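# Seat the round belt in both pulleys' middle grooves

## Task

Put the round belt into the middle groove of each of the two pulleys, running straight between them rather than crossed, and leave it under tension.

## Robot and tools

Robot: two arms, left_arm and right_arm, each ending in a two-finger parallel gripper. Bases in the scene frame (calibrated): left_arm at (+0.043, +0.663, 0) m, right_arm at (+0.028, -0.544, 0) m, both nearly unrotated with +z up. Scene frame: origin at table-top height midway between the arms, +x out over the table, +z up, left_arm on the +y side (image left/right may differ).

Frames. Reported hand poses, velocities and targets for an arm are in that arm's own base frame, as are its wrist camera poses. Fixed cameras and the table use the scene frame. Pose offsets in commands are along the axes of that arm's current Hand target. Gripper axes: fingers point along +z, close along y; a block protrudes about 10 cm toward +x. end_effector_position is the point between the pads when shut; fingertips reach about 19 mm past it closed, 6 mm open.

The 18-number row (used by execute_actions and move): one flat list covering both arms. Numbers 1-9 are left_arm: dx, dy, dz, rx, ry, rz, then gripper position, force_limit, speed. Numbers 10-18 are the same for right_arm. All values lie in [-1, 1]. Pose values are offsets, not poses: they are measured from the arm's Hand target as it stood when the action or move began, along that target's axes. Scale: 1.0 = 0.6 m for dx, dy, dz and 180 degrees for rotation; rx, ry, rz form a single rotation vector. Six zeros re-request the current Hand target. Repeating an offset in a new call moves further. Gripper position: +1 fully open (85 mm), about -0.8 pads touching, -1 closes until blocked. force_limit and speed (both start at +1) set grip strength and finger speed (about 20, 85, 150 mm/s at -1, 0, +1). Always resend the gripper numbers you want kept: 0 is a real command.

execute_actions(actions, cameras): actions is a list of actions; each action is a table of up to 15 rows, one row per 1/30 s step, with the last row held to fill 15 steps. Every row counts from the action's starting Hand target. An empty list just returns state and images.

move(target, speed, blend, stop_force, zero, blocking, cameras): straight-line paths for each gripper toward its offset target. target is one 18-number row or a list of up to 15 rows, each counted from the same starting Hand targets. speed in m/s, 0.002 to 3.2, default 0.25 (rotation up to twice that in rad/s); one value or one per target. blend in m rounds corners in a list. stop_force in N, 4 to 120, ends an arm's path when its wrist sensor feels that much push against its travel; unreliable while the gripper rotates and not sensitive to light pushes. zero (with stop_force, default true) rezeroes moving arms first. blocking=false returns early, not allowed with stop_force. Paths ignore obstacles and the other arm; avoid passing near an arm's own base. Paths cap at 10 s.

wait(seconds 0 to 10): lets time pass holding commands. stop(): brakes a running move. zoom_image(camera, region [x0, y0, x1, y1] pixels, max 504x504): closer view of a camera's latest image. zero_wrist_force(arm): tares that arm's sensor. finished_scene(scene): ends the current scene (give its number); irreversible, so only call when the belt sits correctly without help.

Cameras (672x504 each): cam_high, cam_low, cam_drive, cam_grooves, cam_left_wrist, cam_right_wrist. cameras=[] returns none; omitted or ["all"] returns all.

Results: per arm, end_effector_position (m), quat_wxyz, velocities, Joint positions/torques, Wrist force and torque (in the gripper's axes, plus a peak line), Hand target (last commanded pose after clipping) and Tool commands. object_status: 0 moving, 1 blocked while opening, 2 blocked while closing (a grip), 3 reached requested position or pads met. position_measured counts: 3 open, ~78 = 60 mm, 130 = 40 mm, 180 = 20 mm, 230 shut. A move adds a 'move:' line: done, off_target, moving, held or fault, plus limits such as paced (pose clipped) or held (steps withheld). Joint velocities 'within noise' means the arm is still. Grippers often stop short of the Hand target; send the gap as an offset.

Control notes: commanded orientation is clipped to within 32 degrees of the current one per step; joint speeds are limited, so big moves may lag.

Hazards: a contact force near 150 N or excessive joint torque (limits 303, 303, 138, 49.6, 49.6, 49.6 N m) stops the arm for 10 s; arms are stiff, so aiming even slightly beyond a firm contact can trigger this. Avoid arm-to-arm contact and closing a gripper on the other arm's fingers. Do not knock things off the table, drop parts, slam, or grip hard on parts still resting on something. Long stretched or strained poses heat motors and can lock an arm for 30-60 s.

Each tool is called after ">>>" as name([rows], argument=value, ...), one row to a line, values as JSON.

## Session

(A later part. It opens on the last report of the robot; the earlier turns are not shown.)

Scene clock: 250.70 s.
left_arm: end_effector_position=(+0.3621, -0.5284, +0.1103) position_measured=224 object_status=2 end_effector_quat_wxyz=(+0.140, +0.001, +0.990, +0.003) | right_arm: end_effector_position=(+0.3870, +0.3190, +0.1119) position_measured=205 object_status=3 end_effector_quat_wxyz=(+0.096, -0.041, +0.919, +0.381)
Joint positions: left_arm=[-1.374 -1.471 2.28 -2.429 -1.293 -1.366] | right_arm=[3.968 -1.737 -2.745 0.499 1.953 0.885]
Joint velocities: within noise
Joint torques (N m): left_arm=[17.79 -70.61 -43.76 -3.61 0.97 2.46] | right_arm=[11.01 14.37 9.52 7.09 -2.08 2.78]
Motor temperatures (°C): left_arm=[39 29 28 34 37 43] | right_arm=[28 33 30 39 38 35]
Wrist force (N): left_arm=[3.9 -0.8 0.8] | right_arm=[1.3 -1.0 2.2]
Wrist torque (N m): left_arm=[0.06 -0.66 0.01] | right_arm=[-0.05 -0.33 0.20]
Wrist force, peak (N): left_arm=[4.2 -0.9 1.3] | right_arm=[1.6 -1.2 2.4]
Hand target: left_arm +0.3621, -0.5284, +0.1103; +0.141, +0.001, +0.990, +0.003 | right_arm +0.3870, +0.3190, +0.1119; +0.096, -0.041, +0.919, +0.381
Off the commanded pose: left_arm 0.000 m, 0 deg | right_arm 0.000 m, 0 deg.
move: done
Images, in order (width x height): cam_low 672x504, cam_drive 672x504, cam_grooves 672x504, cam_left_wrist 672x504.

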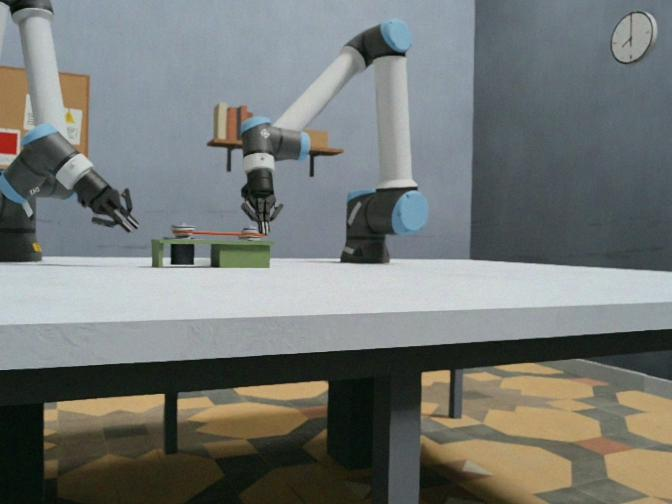

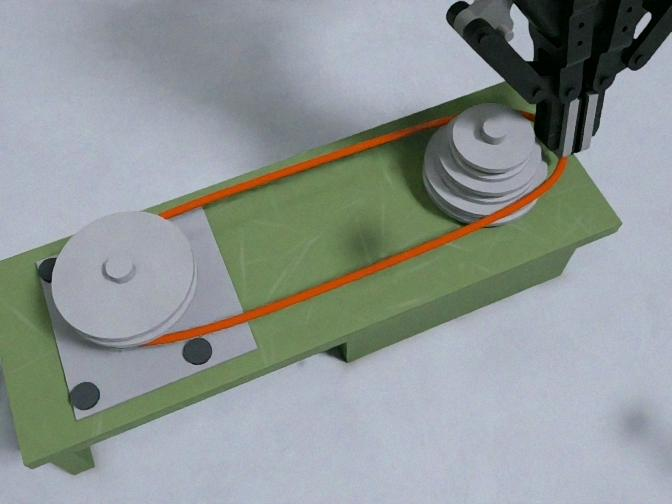

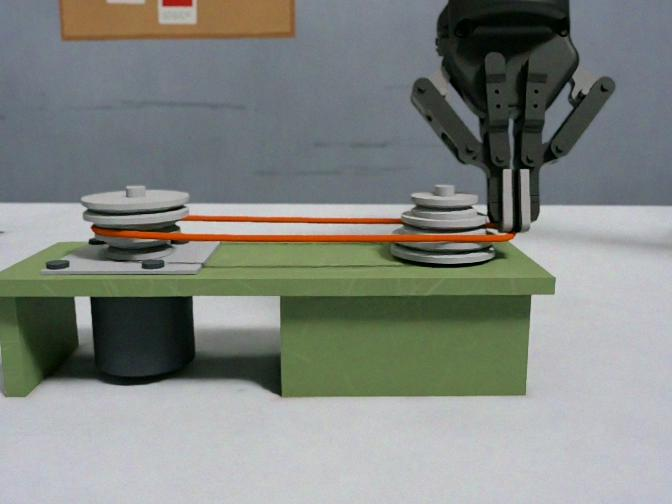

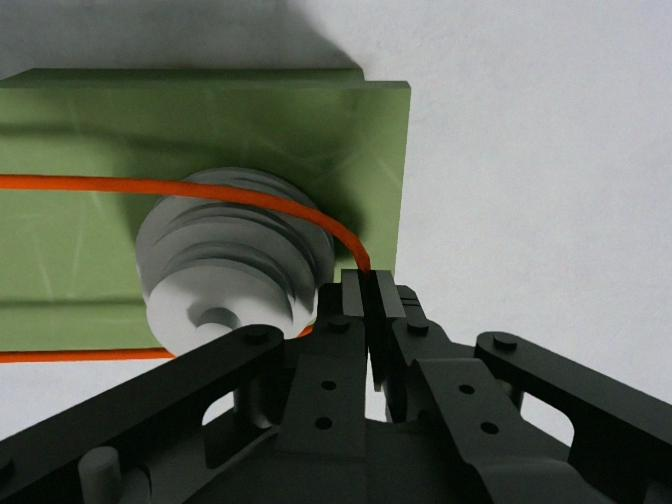

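>>> move([
  [-0.0023,0.0133,-0.008,0,0,0,-1,-0.2,-0.7,0,0,0,0,0,0,-0.6,-0.2,1],
  [0,0.0322,0,0.2518,0.001,0,-1,-0.2,-0.7,0,0,0,0,0,0,-0.6,-0.2,1],
], speed=0.06, cameras=["cam_grooves","cam_drive","cam_left_wrist","cam_low"])

>>> zoom_image(camera="cam_grooves", region=[340, 120, 600, 290])

>>> zoom_image(camera="cam_low", region=[140, 190, 290, 280])

Scene clock: 258.43 s.
left_arm: end_effector_position=(+0.3621, -0.5089, +0.1102) position_measured=224 object_status=2 end_effector_quat_wxyz=(+0.128, +0.055, +0.915, -0.378) | right_arm: end_effector_position=(+0.3870, +0.3190, +0.1119) position_measured=205 object_status=3 end_effector_quat_wxyz=(+0.096, -0.041, +0.919, +0.381)
Joint positions: left_arm=[-1.198 -1.287 2.6 -3.703 -1.649 -1.113] | right_arm=[3.968 -1.737 -2.745 0.499 1.953 0.885]
Joint velocities: within noise
Joint torques (N m): left_arm=[-16.31 -58.76 -19.41 -6.44 2.23 -2.48] | right_arm=[5.36 16.62 10.39 5.64 -1.29 2.44]
Motor temperatures (°C): left_arm=[38 29 28 34 37 42] | right_arm=[28 33 30 39 38 35]
Wrist force (N): left_arm=[2.4 -1.8 5.4] | right_arm=[1.5 -1.1 1.9]
Wrist torque (N m): left_arm=[0.23 -0.57 -0.09] | right_arm=[-0.06 -0.35 0.20]
Wrist force, peak (N): left_arm=[3.8 -7.7 1.8] | right_arm=[1.5 -1.3 2.4]
Hand target: left_arm +0.3621, -0.5091, +0.1104; +0.128, +0.055, +0.915, -0.378 | right_arm +0.3870, +0.3190, +0.1119; +0.096, -0.041, +0.919, +0.381
Off the commanded pose: left_arm 0.000 m, 0 deg | right_arm 0.000 m, 0 deg.
move: done
Images, in order (width x height): cam_low 672x504, cam_drive 672x504, cam_grooves 672x504, cam_left_wrist 672x504.

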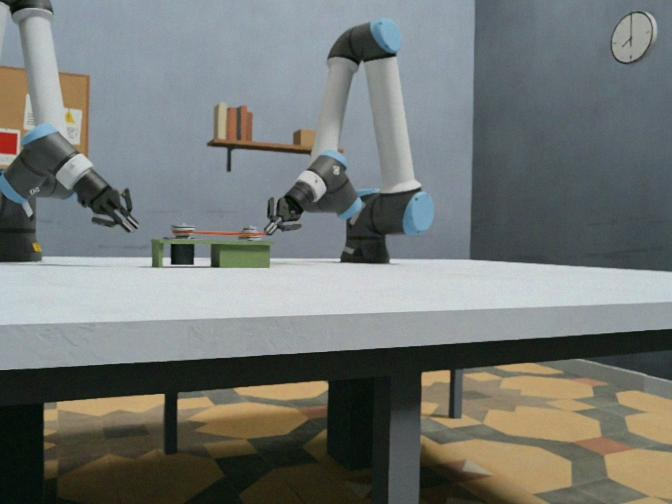

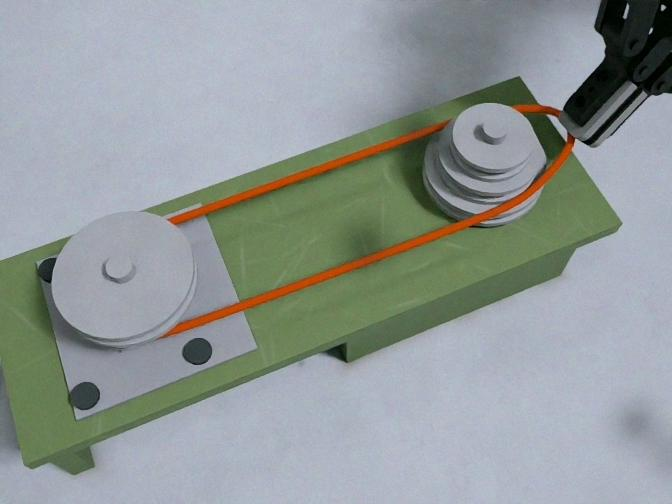

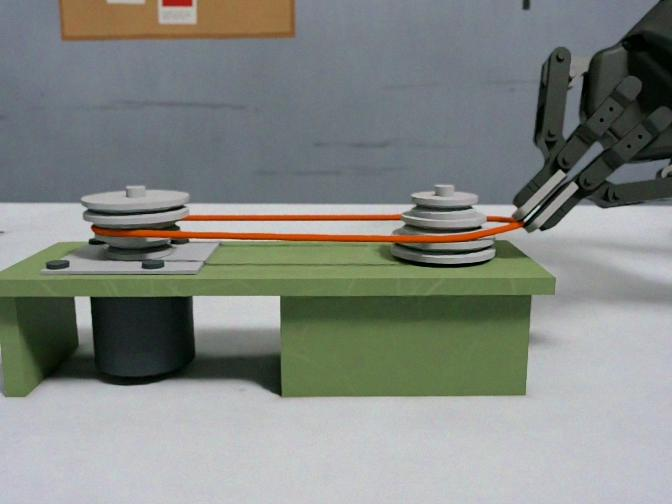

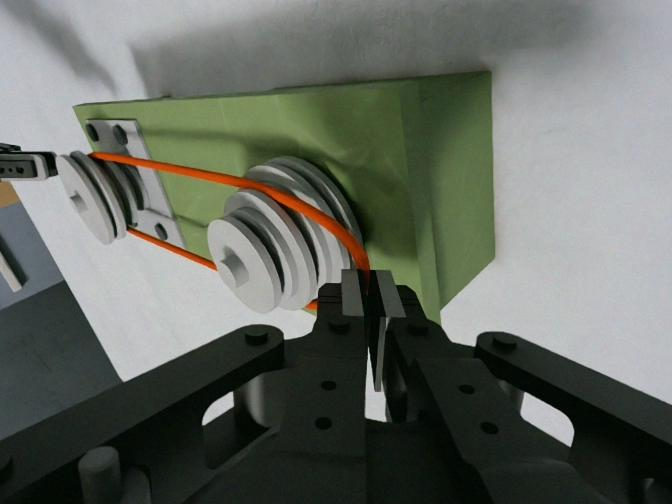

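Scaled by 1.938 from the camera's 672x504 image, which has a finer 960x720 frame.

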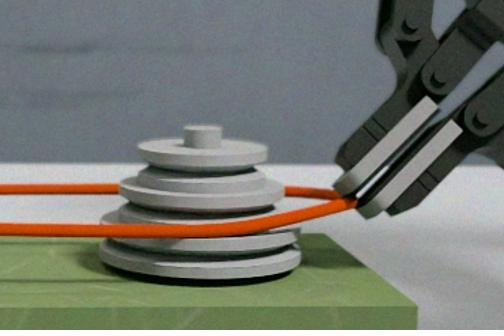

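Scaled by 3.360 from the camera's 672x504 image, which has a finer 960x720 frame.

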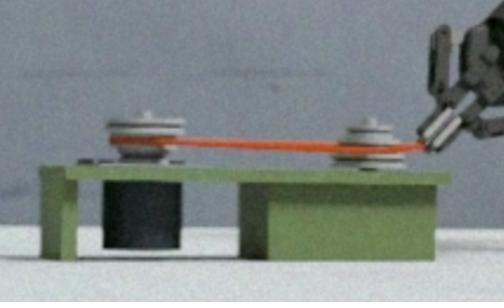

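>>> move(target=[-0.0042,-0.0032,-0.0172,0,0,0,-1,-0.2,-0.7,0,0,0,0,0,0,-0.6,-0.2,1], speed=0.06, cameras=["cam_grooves","cam_drive","cam_left_wrist","cam_low"])

>>> zoom_image(camera="cam_grooves", region=[340, 120, 600, 290])

>>> zoom_image(camera="cam_drive", region=[380, 40, 660, 260])

>>> zoom_image(camera="cam_low", region=[140, 190, 290, 280])

Scene clock: 259.37 s.
left_arm: end_effector_position=(+0.3622, -0.5030, +0.1195) position_measured=224 object_status=2 end_effector_quat_wxyz=(+0.128, +0.055, +0.915, -0.378) | right_arm: end_effector_position=(+0.3870, +0.3190, +0.1119) position_measured=205 object_status=3 end_effector_quat_wxyz=(+0.096, -0.041, +0.919, +0.381)
Joint positions: left_arm=[-1.193 -1.319 2.606 -3.677 -1.653 -1.109] | right_arm=[3.968 -1.737 -2.745 0.499 1.953 0.885]
Joint velocities: within noise
Joint torques (N m): left_arm=[4.56 -21.08 -9.64 -7.1 0.51 -0.13] | right_arm=[6.81 17.51 10.93 5.31 -1.22 2.64]
Motor temperatures (°C): left_arm=[38 29 28 34 37 42] | right_arm=[28 33 30 39 38 35]
Wrist force (N): left_arm=[4.0 -6.4 14.5] | right_arm=[1.8 -1.3 2.2]
Wrist torque (N m): left_arm=[0.49 -0.64 -0.12] | right_arm=[-0.10 -0.40 0.20]
Wrist force, peak (N): left_arm=[3.8 -6.3 15.1] | right_arm=[1.8 -1.3 2.2]
Hand target: left_arm +0.3622, -0.5031, +0.1194; +0.128, +0.055, +0.915, -0.378 | right_arm +0.3870, +0.3190, +0.1119; +0.096, -0.041, +0.919, +0.381
Off the commanded pose: left_arm 0.000 m, 0 deg | right_arm 0.000 m, 0 deg.
move: done
Images, in order (width x height): cam_low 672x504, cam_drive 672x504, cam_grooves 672x504, cam_left_wrist 672x504.

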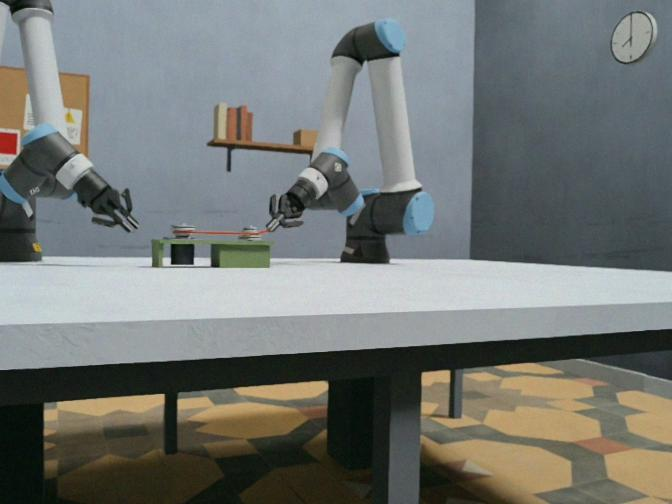

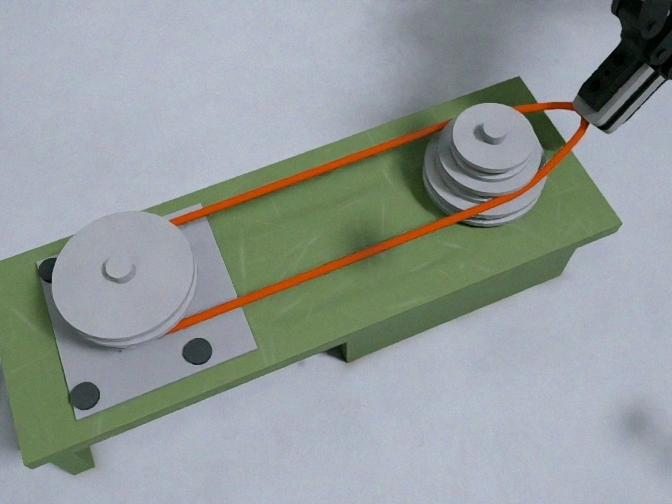

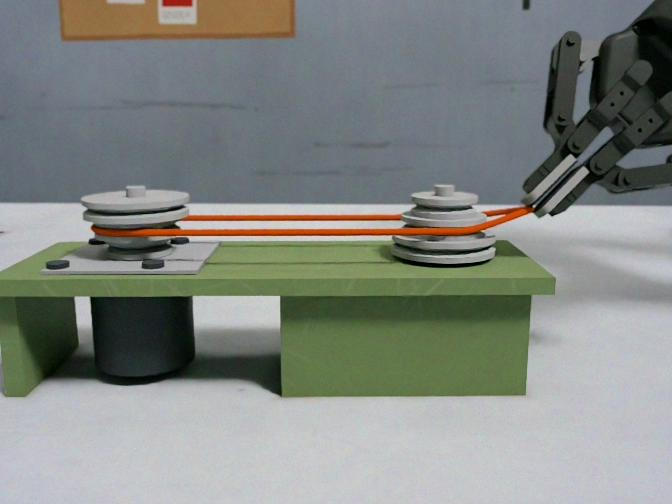

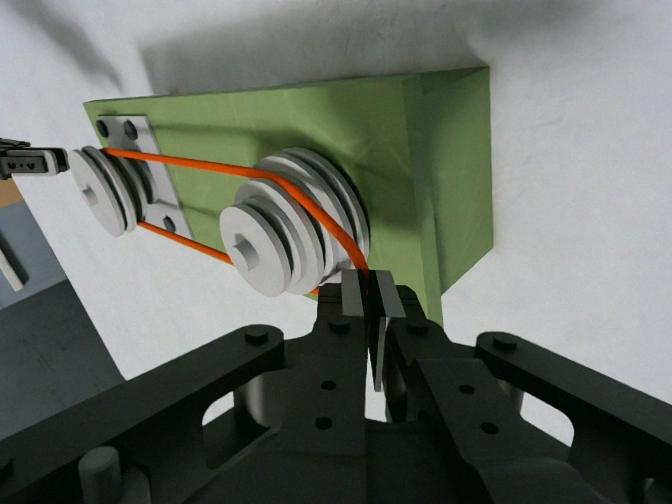

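Scaled by 1.938 from the camera's 672x504 image, which has a finer 960x720 frame.

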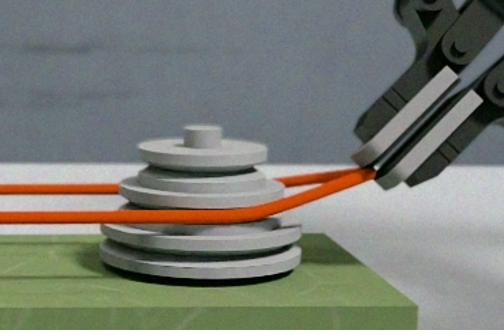

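Scaled by 1.800 from the camera's 672x504 image, which has a finer 960x720 frame.

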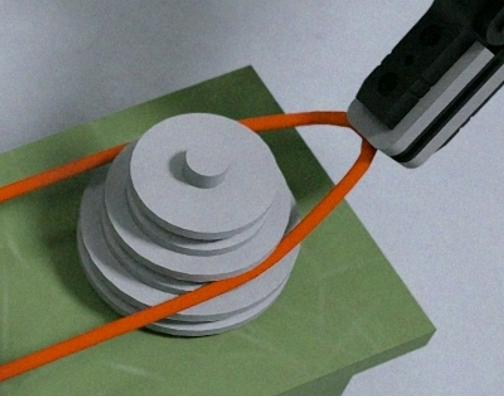

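Scaled by 3.360 from the camera's 672x504 image, which has a finer 960x720 frame.

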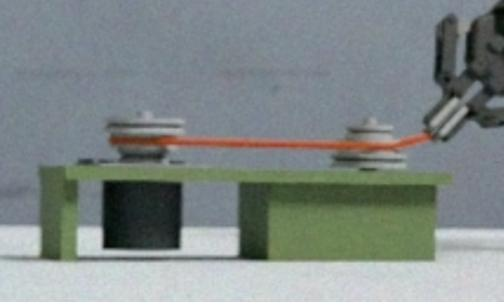

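>>> move([
  [0,0,0,0,0,0,-1,-0.2,-0.7,-0.0444,0.1476,-0.1476,0.12,0.03,0.013,-1,-0.2,0],
  [0,0,0,0,0,0,-1,-0.2,-0.7,-0.0388,0.3445,0.0915,0.2493,0.0629,0.0268,-1,-0.2,0],
  [0,0,0,0,0,0,-1,-0.2,-0.7,-0.0013,0.22,0.216,0.2493,0.0629,0.0268,-1,-0.2,0],
], speed=0.15, cameras=["cam_grooves","cam_drive","cam_right_wrist"])

>>> zoom_image(camera="cam_grooves", region=[0, 120, 300, 300])

Scene clock: 263.73 s.
left_arm: end_effector_position=(+0.3622, -0.5031, +0.1194) position_measured=224 object_status=2 end_effector_quat_wxyz=(+0.128, +0.055, +0.915, -0.378) | right_arm: end_effector_position=(+0.3870, +0.5039, +0.1137) position_measured=232 object_status=3 end_effector_quat_wxyz=(+0.000, +0.000, +1.000, +0.000)
Joint positions: left_arm=[-1.193 -1.318 2.606 -3.677 -1.653 -1.109] | right_arm=[4.335 -1.693 -2.202 -0.819 1.571 1.194]
Joint velocities: within noise
Joint torques (N m): left_arm=[-10.77 -20.96 -19.85 -5.53 2.88 -1.59] | right_arm=[5.49 40.47 35.53 7.45 3.19 1.58]
Motor temperatures (°C): left_arm=[38 29 28 34 37 42] | right_arm=[28 33 30 39 38 35]
Wrist force (N): left_arm=[3.7 -6.4 14.2] | right_arm=[1.2 -1.1 2.7]
Wrist torque (N m): left_arm=[0.49 -0.59 -0.12] | right_arm=[-0.13 -0.17 0.02]
Wrist force, peak (N): left_arm=[3.8 -6.7 14.8] | right_arm=[1.2 -1.2 5.8]
Hand target: left_arm +0.3622, -0.5031, +0.1194; +0.128, +0.055, +0.915, -0.378 | right_arm +0.3871, +0.5040, +0.1137; +0.000, +0.000, +1.000, +0.000
Off the commanded pose: left_arm 0.000 m, 0 deg | right_arm 0.000 m, 0 deg.
move: done
Images, in order (width x height): cam_drive 672x504, cam_grooves 672x504, cam_right_wrist 672x504.

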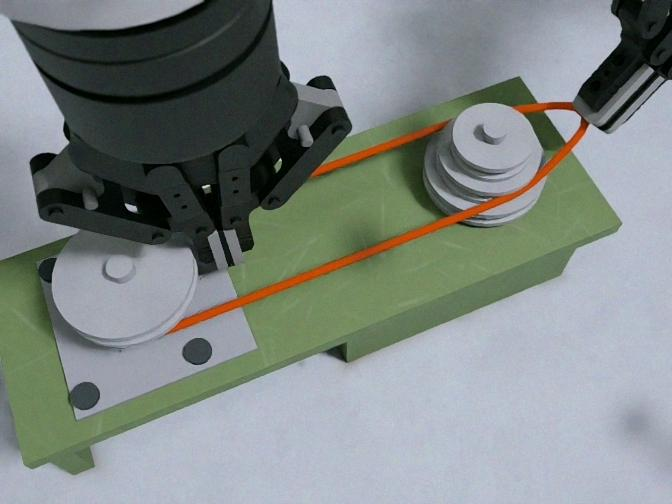

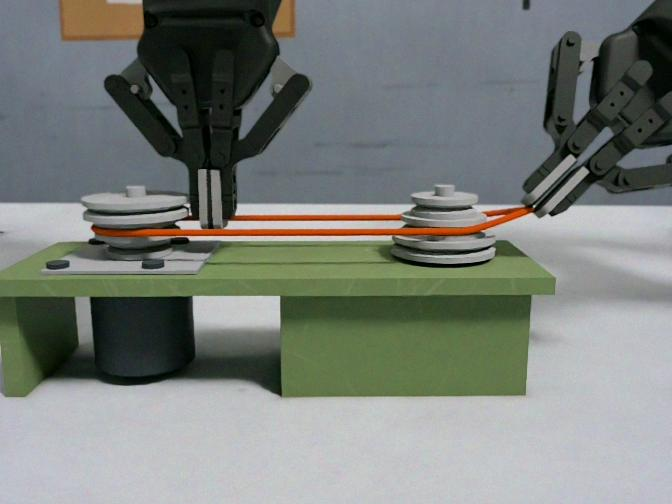

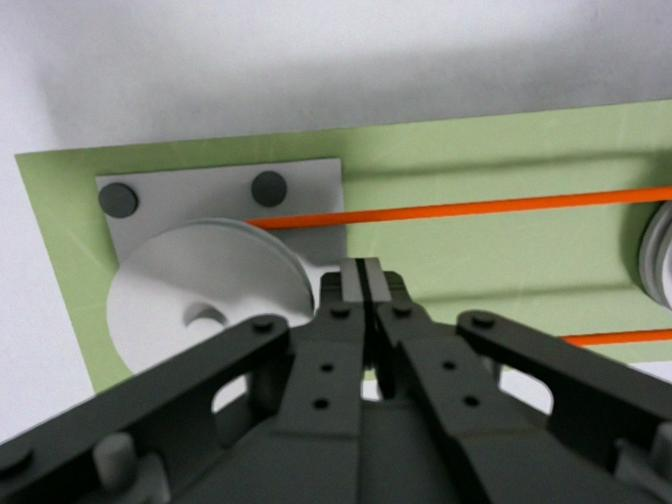

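Scaled by 1.680 from the camera's 672x504 image, which has a finer 960x720 frame.

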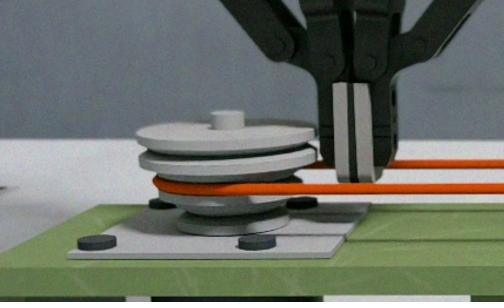

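>>> move(target=[0.006,0.0147,0.0147,0,0,0,-1,-0.2,-0.7,0,0,0,0,0,0,-1,-0.2,0], speed=0.05, cameras=["cam_low"])

>>> move(target=[0,0,0,0,0,0,-1,-0.2,-0.7,0,-0.0325,0,0,0,0,-1,-0.2,0], speed=0.03, stop_force=45, cameras=["cam_grooves","cam_drive","cam_low"])

>>> zoom_image(camera="cam_grooves", region=[340, 120, 600, 290])

>>> zoom_image(camera="cam_low", region=[140, 190, 290, 280])

Scene clock: 264.63 s.
left_arm: end_effector_position=(+0.3621, -0.5031, +0.1063) position_measured=224 object_status=2 end_effector_quat_wxyz=(+0.128, +0.055, +0.915, -0.378) end_effector_velocity=(+0.000, +0.000, +0.001) end_effector_angular_velocity=(+0.002, +0.001, +0.000) | right_arm: end_effector_position=(+0.3871, +0.5040, +0.1137) position_measured=232 object_status=3 end_effector_quat_wxyz=(+0.000, +0.000, +1.000, +0.000)
Joint positions: left_arm=[-1.193 -1.278 2.609 -3.72 -1.653 -1.109] | right_arm=[4.335 -1.693 -2.202 -0.818 1.571 1.194]
Joint velocities: left_arm=[0 -0.004 0 0.006 0.001 -0.001] | right_arm=[within noise]
Joint torques (N m): left_arm=[-13.67 -62.51 -1.66 -2.71 2.92 -2.38] | right_arm=[3.36 35.56 28.08 7.09 2.91 0.92]
Motor temperatures (°C): left_arm=[38 29 28 34 37 42] | right_arm=[28 33 30 39 38 35]
Wrist force (N): left_arm=[2.0 -6.9 7.6] | right_arm=[1.5 -0.9 3.2]
Wrist torque (N m): left_arm=[0.44 -0.53 -0.12] | right_arm=[-0.10 -0.22 0.02]
Wrist force, peak (N): left_arm=[3.7 -6.4 14.7] | right_arm=[1.4 -1.2 3.2]
Hand target: left_arm +0.3622, -0.5031, +0.1064; +0.128, +0.055, +0.915, -0.378 | right_arm +0.3871, +0.5040, +0.1137; +0.000, +0.000, +1.000, +0.000
Off the commanded pose: left_arm 0.000 m, 0 deg | right_arm 0.000 m, 0 deg.
move: done
Images, in order (width x height): cam_low 672x504.

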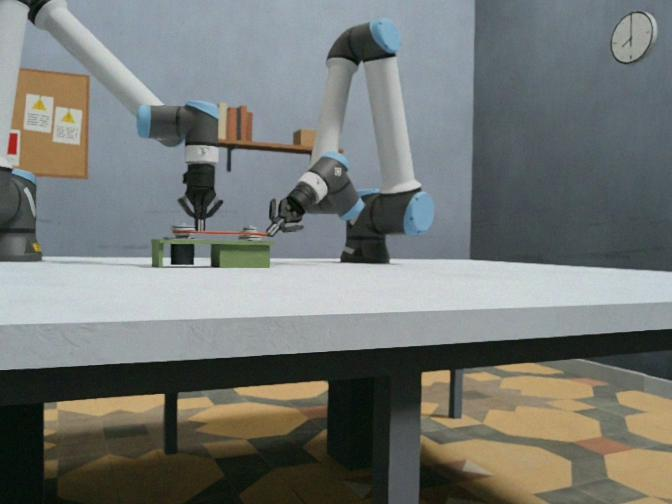

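Scene clock: 265.83 s.
left_arm: end_effector_position=(+0.3621, -0.5031, +0.1064) position_measured=224 object_status=2 end_effector_quat_wxyz=(+0.128, +0.055, +0.915, -0.378) | right_arm: end_effector_position=(+0.3870, +0.4918, +0.1137) position_measured=232 object_status=3 end_effector_quat_wxyz=(+0.000, +0.000, +1.000, +0.000)
Joint positions: left_arm=[-1.193 -1.278 2.609 -3.72 -1.653 -1.109] | right_arm=[4.327 -1.678 -2.219 -0.816 1.571 1.186]
Joint velocities: within noise
Joint torques (N m): left_arm=[-1.91 -62.9 -13.43 -3.21 2.6 -2.27] | right_arm=[0.96 41.8 26.07 -2.97 -3.61 2.92]
Motor temperatures (°C): left_arm=[38 29 28 34 37 42] | right_arm=[28 33 30 39 38 35]
Wrist force (N): left_arm=[2.0 -15.0 15.7] | right_arm=[2.1 23.8 14.9]
Wrist torque (N m): left_arm=[0.64 -0.64 -0.17] | right_arm=[-0.34 -0.15 -0.11]
Wrist force, peak (N): left_arm=[2.0 -15.7 15.6] | right_arm=[3.1 44.7 22.9]
Hand target: left_arm +0.3622, -0.5031, +0.1064; +0.128, +0.055, +0.915, -0.378 | right_arm +0.3870, +0.4918, +0.1137; +0.000, +0.000, +1.000, +0.000 (not the last commanded pose)
Off the commanded pose: left_arm 0.000 m, 0 deg | right_arm 0.007 m, 0 deg.
move: contact (right_arm)
Images, in order (width x height): cam_low 672x504, cam_drive 672x504, cam_grooves 672x504.

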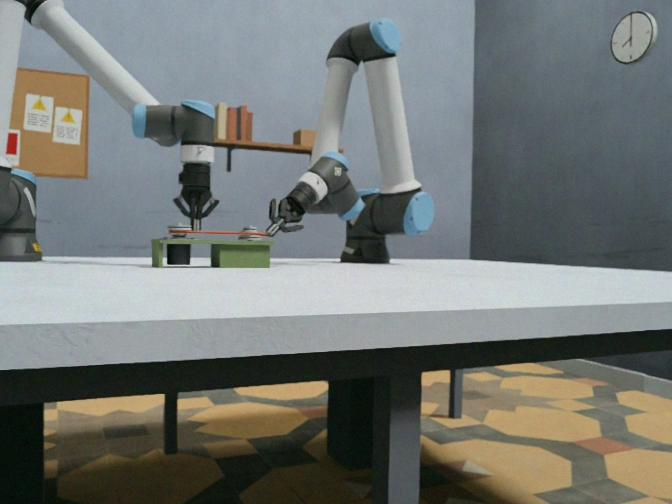

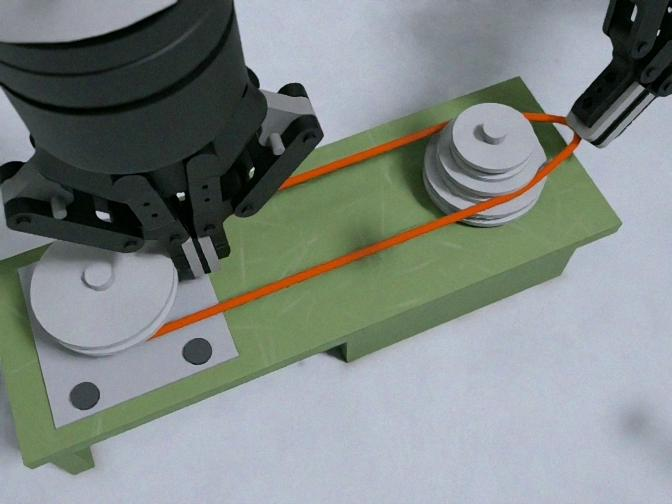

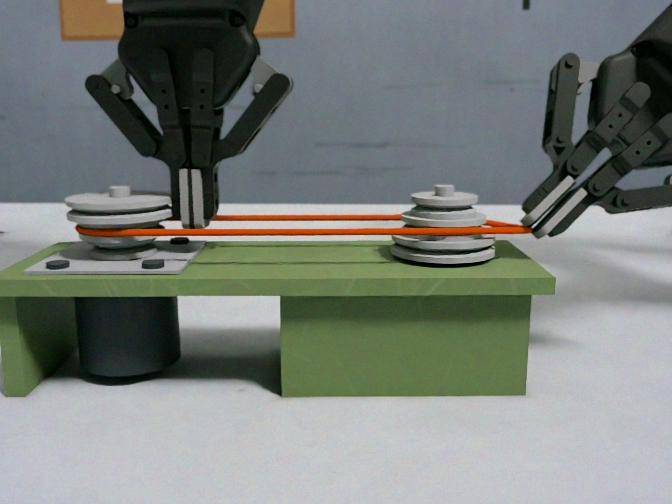

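Scaled by 1.938 from the camera's 672x504 image, which has a finer 960x720 frame.

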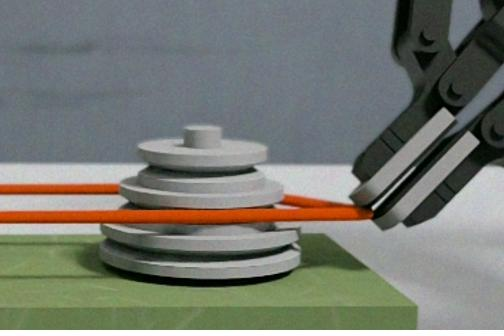

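Scaled by 3.360 from the camera's 672x504 image, which has a finer 960x720 frame.

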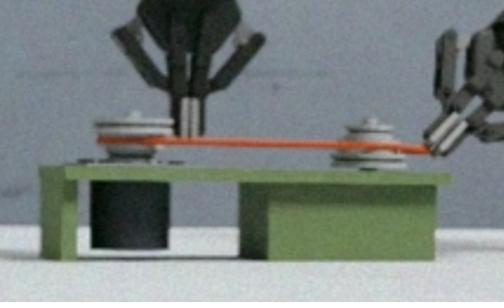

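>>> move(target=[0,0,0,0,0,0,-0.6,-0.2,1,0,-0.02,0,0,0,0,-1,-0.2,0], speed=0.06, cameras=["cam_grooves","cam_drive","cam_low"])

>>> zoom_image(camera="cam_grooves", region=[340, 120, 600, 290])

>>> zoom_image(camera="cam_grooves", region=[0, 120, 300, 300])

Scene clock: 266.67 s.
left_arm: end_effector_position=(+0.3622, -0.5031, +0.1064) position_measured=205 object_status=3 end_effector_quat_wxyz=(+0.128, +0.055, +0.915, -0.378) | right_arm: end_effector_position=(+0.3870, +0.4801, +0.1139) position_measured=232 object_status=3 end_effector_quat_wxyz=(+0.000, +0.000, +1.000, +0.000)
Joint positions: left_arm=[-1.193 -1.278 2.609 -3.72 -1.653 -1.109] | right_arm=[4.32 -1.663 -2.236 -0.813 1.572 1.178]
Joint velocities: within noise
Joint torques (N m): left_arm=[6.18 -57.36 -14.62 -6.34 -0.53 -2.14] | right_arm=[-27.55 42.81 4.03 -18.48 -10.69 1.5]
Motor temperatures (°C): left_arm=[38 29 28 34 37 42] | right_arm=[28 33 30 39 38 35]
Wrist force (N): left_arm=[3.0 1.6 0.3] | right_arm=[6.6 94.0 35.1]
Wrist torque (N m): left_arm=[0.23 -0.53 -0.06] | right_arm=[-0.90 0.00 -0.40]
Wrist force, peak (N): left_arm=[1.8 -15.5 15.4] | right_arm=[6.6 94.0 35.1]
Hand target: left_arm +0.3622, -0.5031, +0.1064; +0.128, +0.055, +0.915, -0.378 | right_arm +0.3870, +0.4798, +0.1137; +0.000, +0.000, +1.000, +0.000
Off the commanded pose: left_arm 0.000 m, 0 deg | right_arm 0.000 m, 0 deg.
move: done
Images, in order (width x height): cam_low 672x504, cam_drive 672x504, cam_grooves 672x504.

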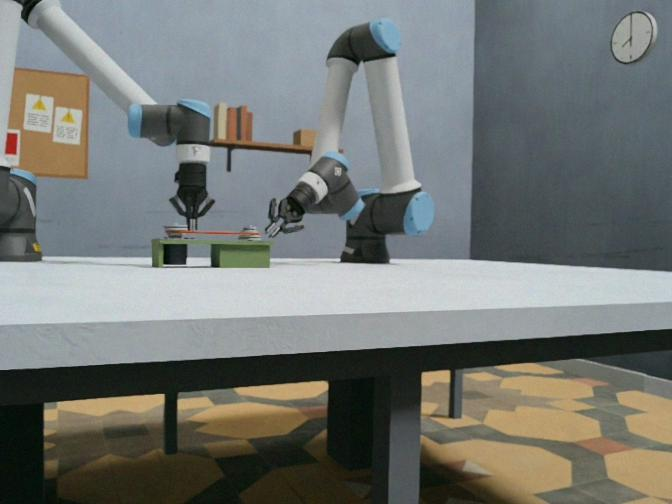

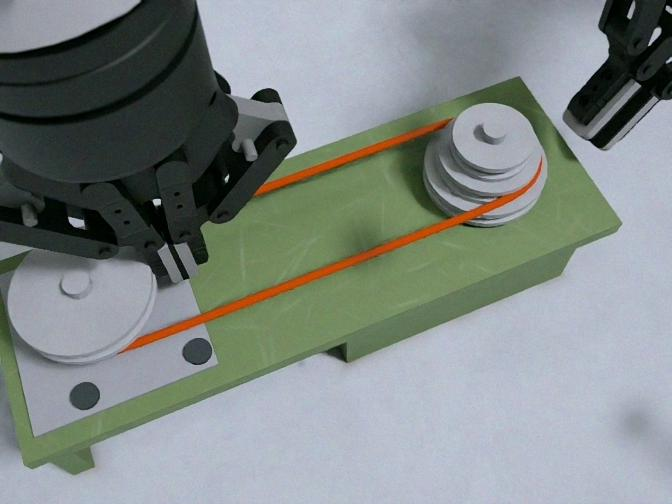

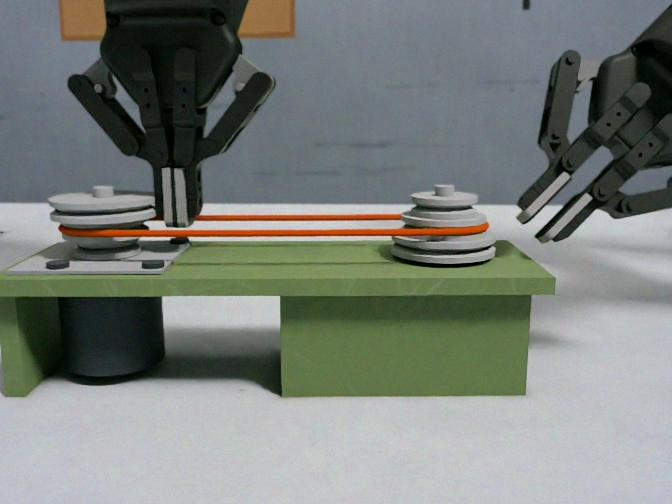

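Scaled by 1.938 from the camera's 672x504 image, which has a finer 960x720 frame.

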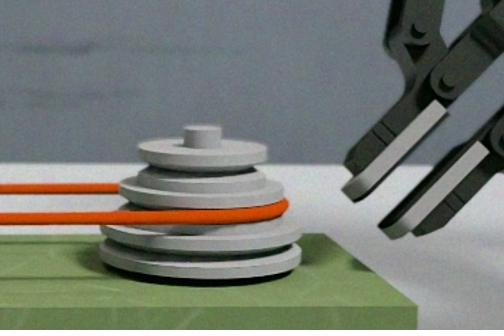

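Scaled by 1.680 from the camera's 672x504 image, which has a finer 960x720 frame.

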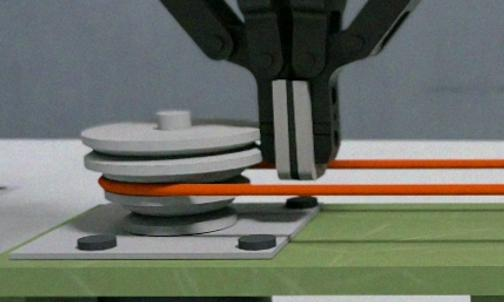

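>>> move(target=[0,0,-0.2,0,0,0,-0.6,-0.2,1,0,0.03,0,0,0,0,-1,-0.2,0], speed=0.1, cameras=[])

>>> move(target=[0,0,0,0,0,0,-0.6,-0.2,1,0,0,-0.2,0,0,0,-1,-0.2,0], speed=0.15, cameras=["cam_grooves","cam_drive","cam_low"])

>>> zoom_image(camera="cam_grooves", region=[30, 160, 530, 290])

>>> zoom_image(camera="cam_drive", region=[0, 60, 504, 440])

Scene clock: 268.47 s.
left_arm: end_effector_position=(+0.3391, -0.4182, +0.1881) position_measured=205 object_status=3 end_effector_quat_wxyz=(+0.128, +0.055, +0.915, -0.378) | right_arm: end_effector_position=(+0.3870, +0.4979, +0.1137) position_measured=232 object_status=3 end_effector_quat_wxyz=(+0.000, +0.000, +1.000, +0.000)
Joint positions: left_arm=[-1.161 -1.654 2.709 -3.442 -1.676 -1.087] | right_arm=[4.331 -1.686 -2.211 -0.817 1.571 1.19]
Joint velocities: within noise
Joint torques (N m): left_arm=[-14.93 -39.9 -39.39 -3.45 2.24 -3.16] | right_arm=[-1.14 61.98 27.61 3.08 3.52 -0.76]
Motor temperatures (°C): left_arm=[38 29 28 34 37 42] | right_arm=[28 33 30 39 38 35]
Wrist force (N): left_arm=[3.1 2.0 -0.1] | right_arm=[2.1 -1.4 2.3]
Wrist torque (N m): left_arm=[0.29 -0.50 -0.07] | right_arm=[-0.20 -0.32 0.02]
Wrist force, peak (N): left_arm=[3.1 2.0 2.3] | right_arm=[7.0 100.4 35.4]
Hand target: left_arm +0.3390, -0.4183, +0.1882; +0.128, +0.055, +0.915, -0.378 | right_arm +0.3870, +0.4978, +0.1137; +0.000, +0.000, +1.000, +0.000
Off the commanded pose: left_arm 0.000 m, 0 deg | right_arm 0.000 m, 0 deg.
move: done
No camera images: "cameras" was empty.

Scene clock: 269.70 s.
left_arm: end_effector_position=(+0.3390, -0.4183, +0.1882) position_measured=205 object_status=3 end_effector_quat_wxyz=(+0.128, +0.055, +0.915, -0.378) | right_arm: end_effector_position=(+0.3871, +0.4979, +0.2337) position_measured=232 object_status=3 end_effector_quat_wxyz=(+0.000, +0.000, +1.000, +0.000)
Joint positions: left_arm=[-1.161 -1.654 2.709 -3.442 -1.676 -1.087] | right_arm=[4.331 -1.548 -2.097 -1.068 1.571 1.19]
Joint velocities: within noise
Joint torques (N m): left_arm=[-12.72 -41.14 -35.67 -5.42 2.27 -2.52] | right_arm=[2.26 44.74 45.23 1.91 2.72 -1.02]
Motor temperatures (°C): left_arm=[38 29 28 34 37 42] | right_arm=[28 33 30 39 38 35]
Wrist force (N): left_arm=[2.7 1.8 0.1] | right_arm=[1.8 -1.1 2.1]
Wrist torque (N m): left_arm=[0.25 -0.44 -0.06] | right_arm=[-0.14 -0.28 0.02]
Wrist force, peak (N): left_arm=[3.3 2.2 0.4] | right_arm=[2.4 -1.3 5.4]
Hand target: left_arm +0.3390, -0.4183, +0.1882; +0.128, +0.055, +0.915, -0.378 | right_arm +0.3871, +0.4979, +0.2337; +0.000, +0.000, +1.000, +0.000
Off the commanded pose: left_arm 0.000 m, 0 deg | right_arm 0.000 m, 0 deg.
move: done
Images, in order (width x height): cam_low 672x504, cam_drive 672x504, cam_grooves 672x504.

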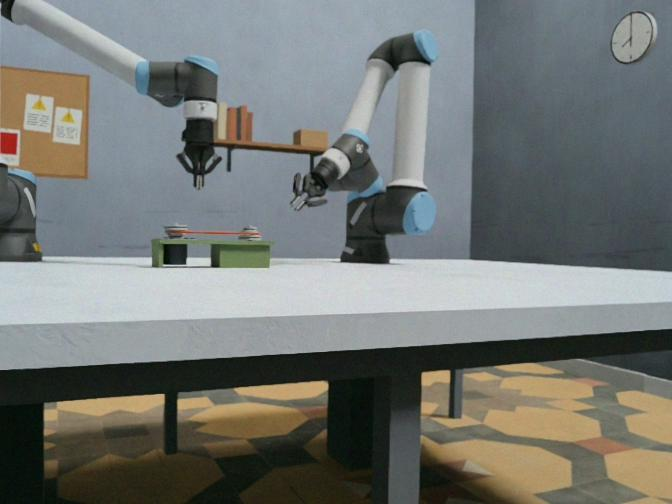

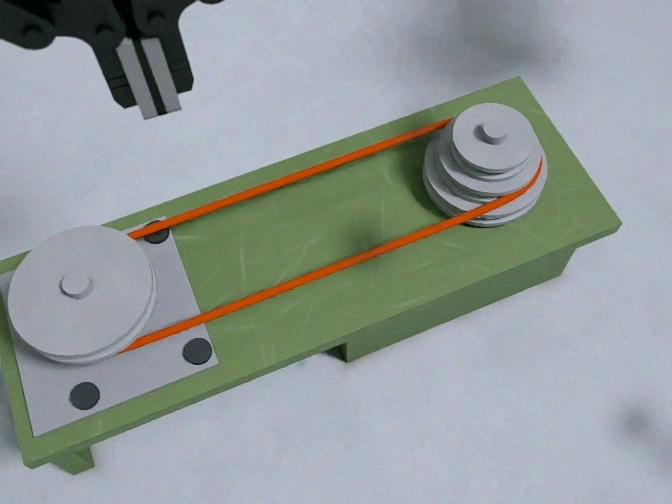

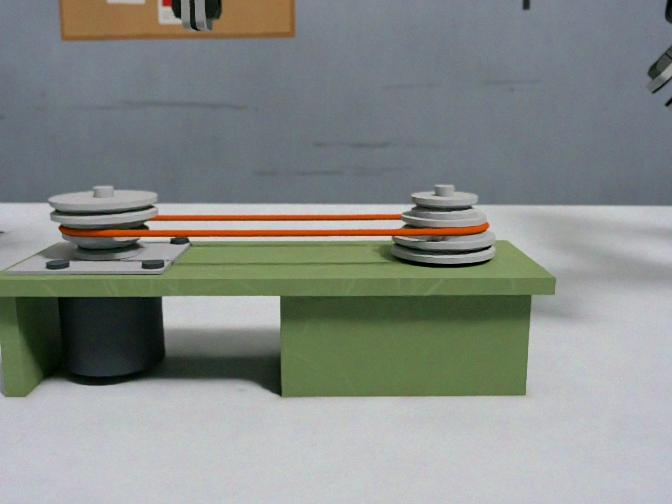

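Scaled by 1.008 from the camera's 672x504 image, which has a finer 960x720 frame.

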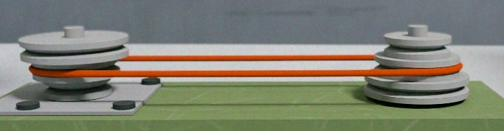

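Scaled by 1.000.

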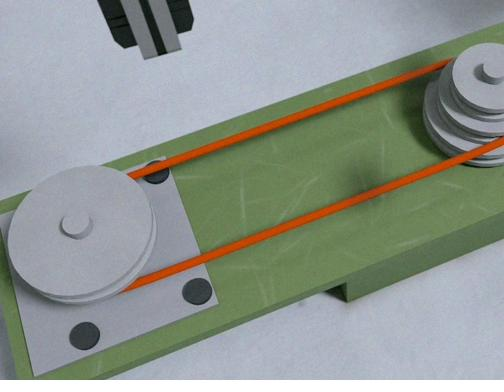

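>>> finished_scene(scene=1)

The scene is finished: the task was done.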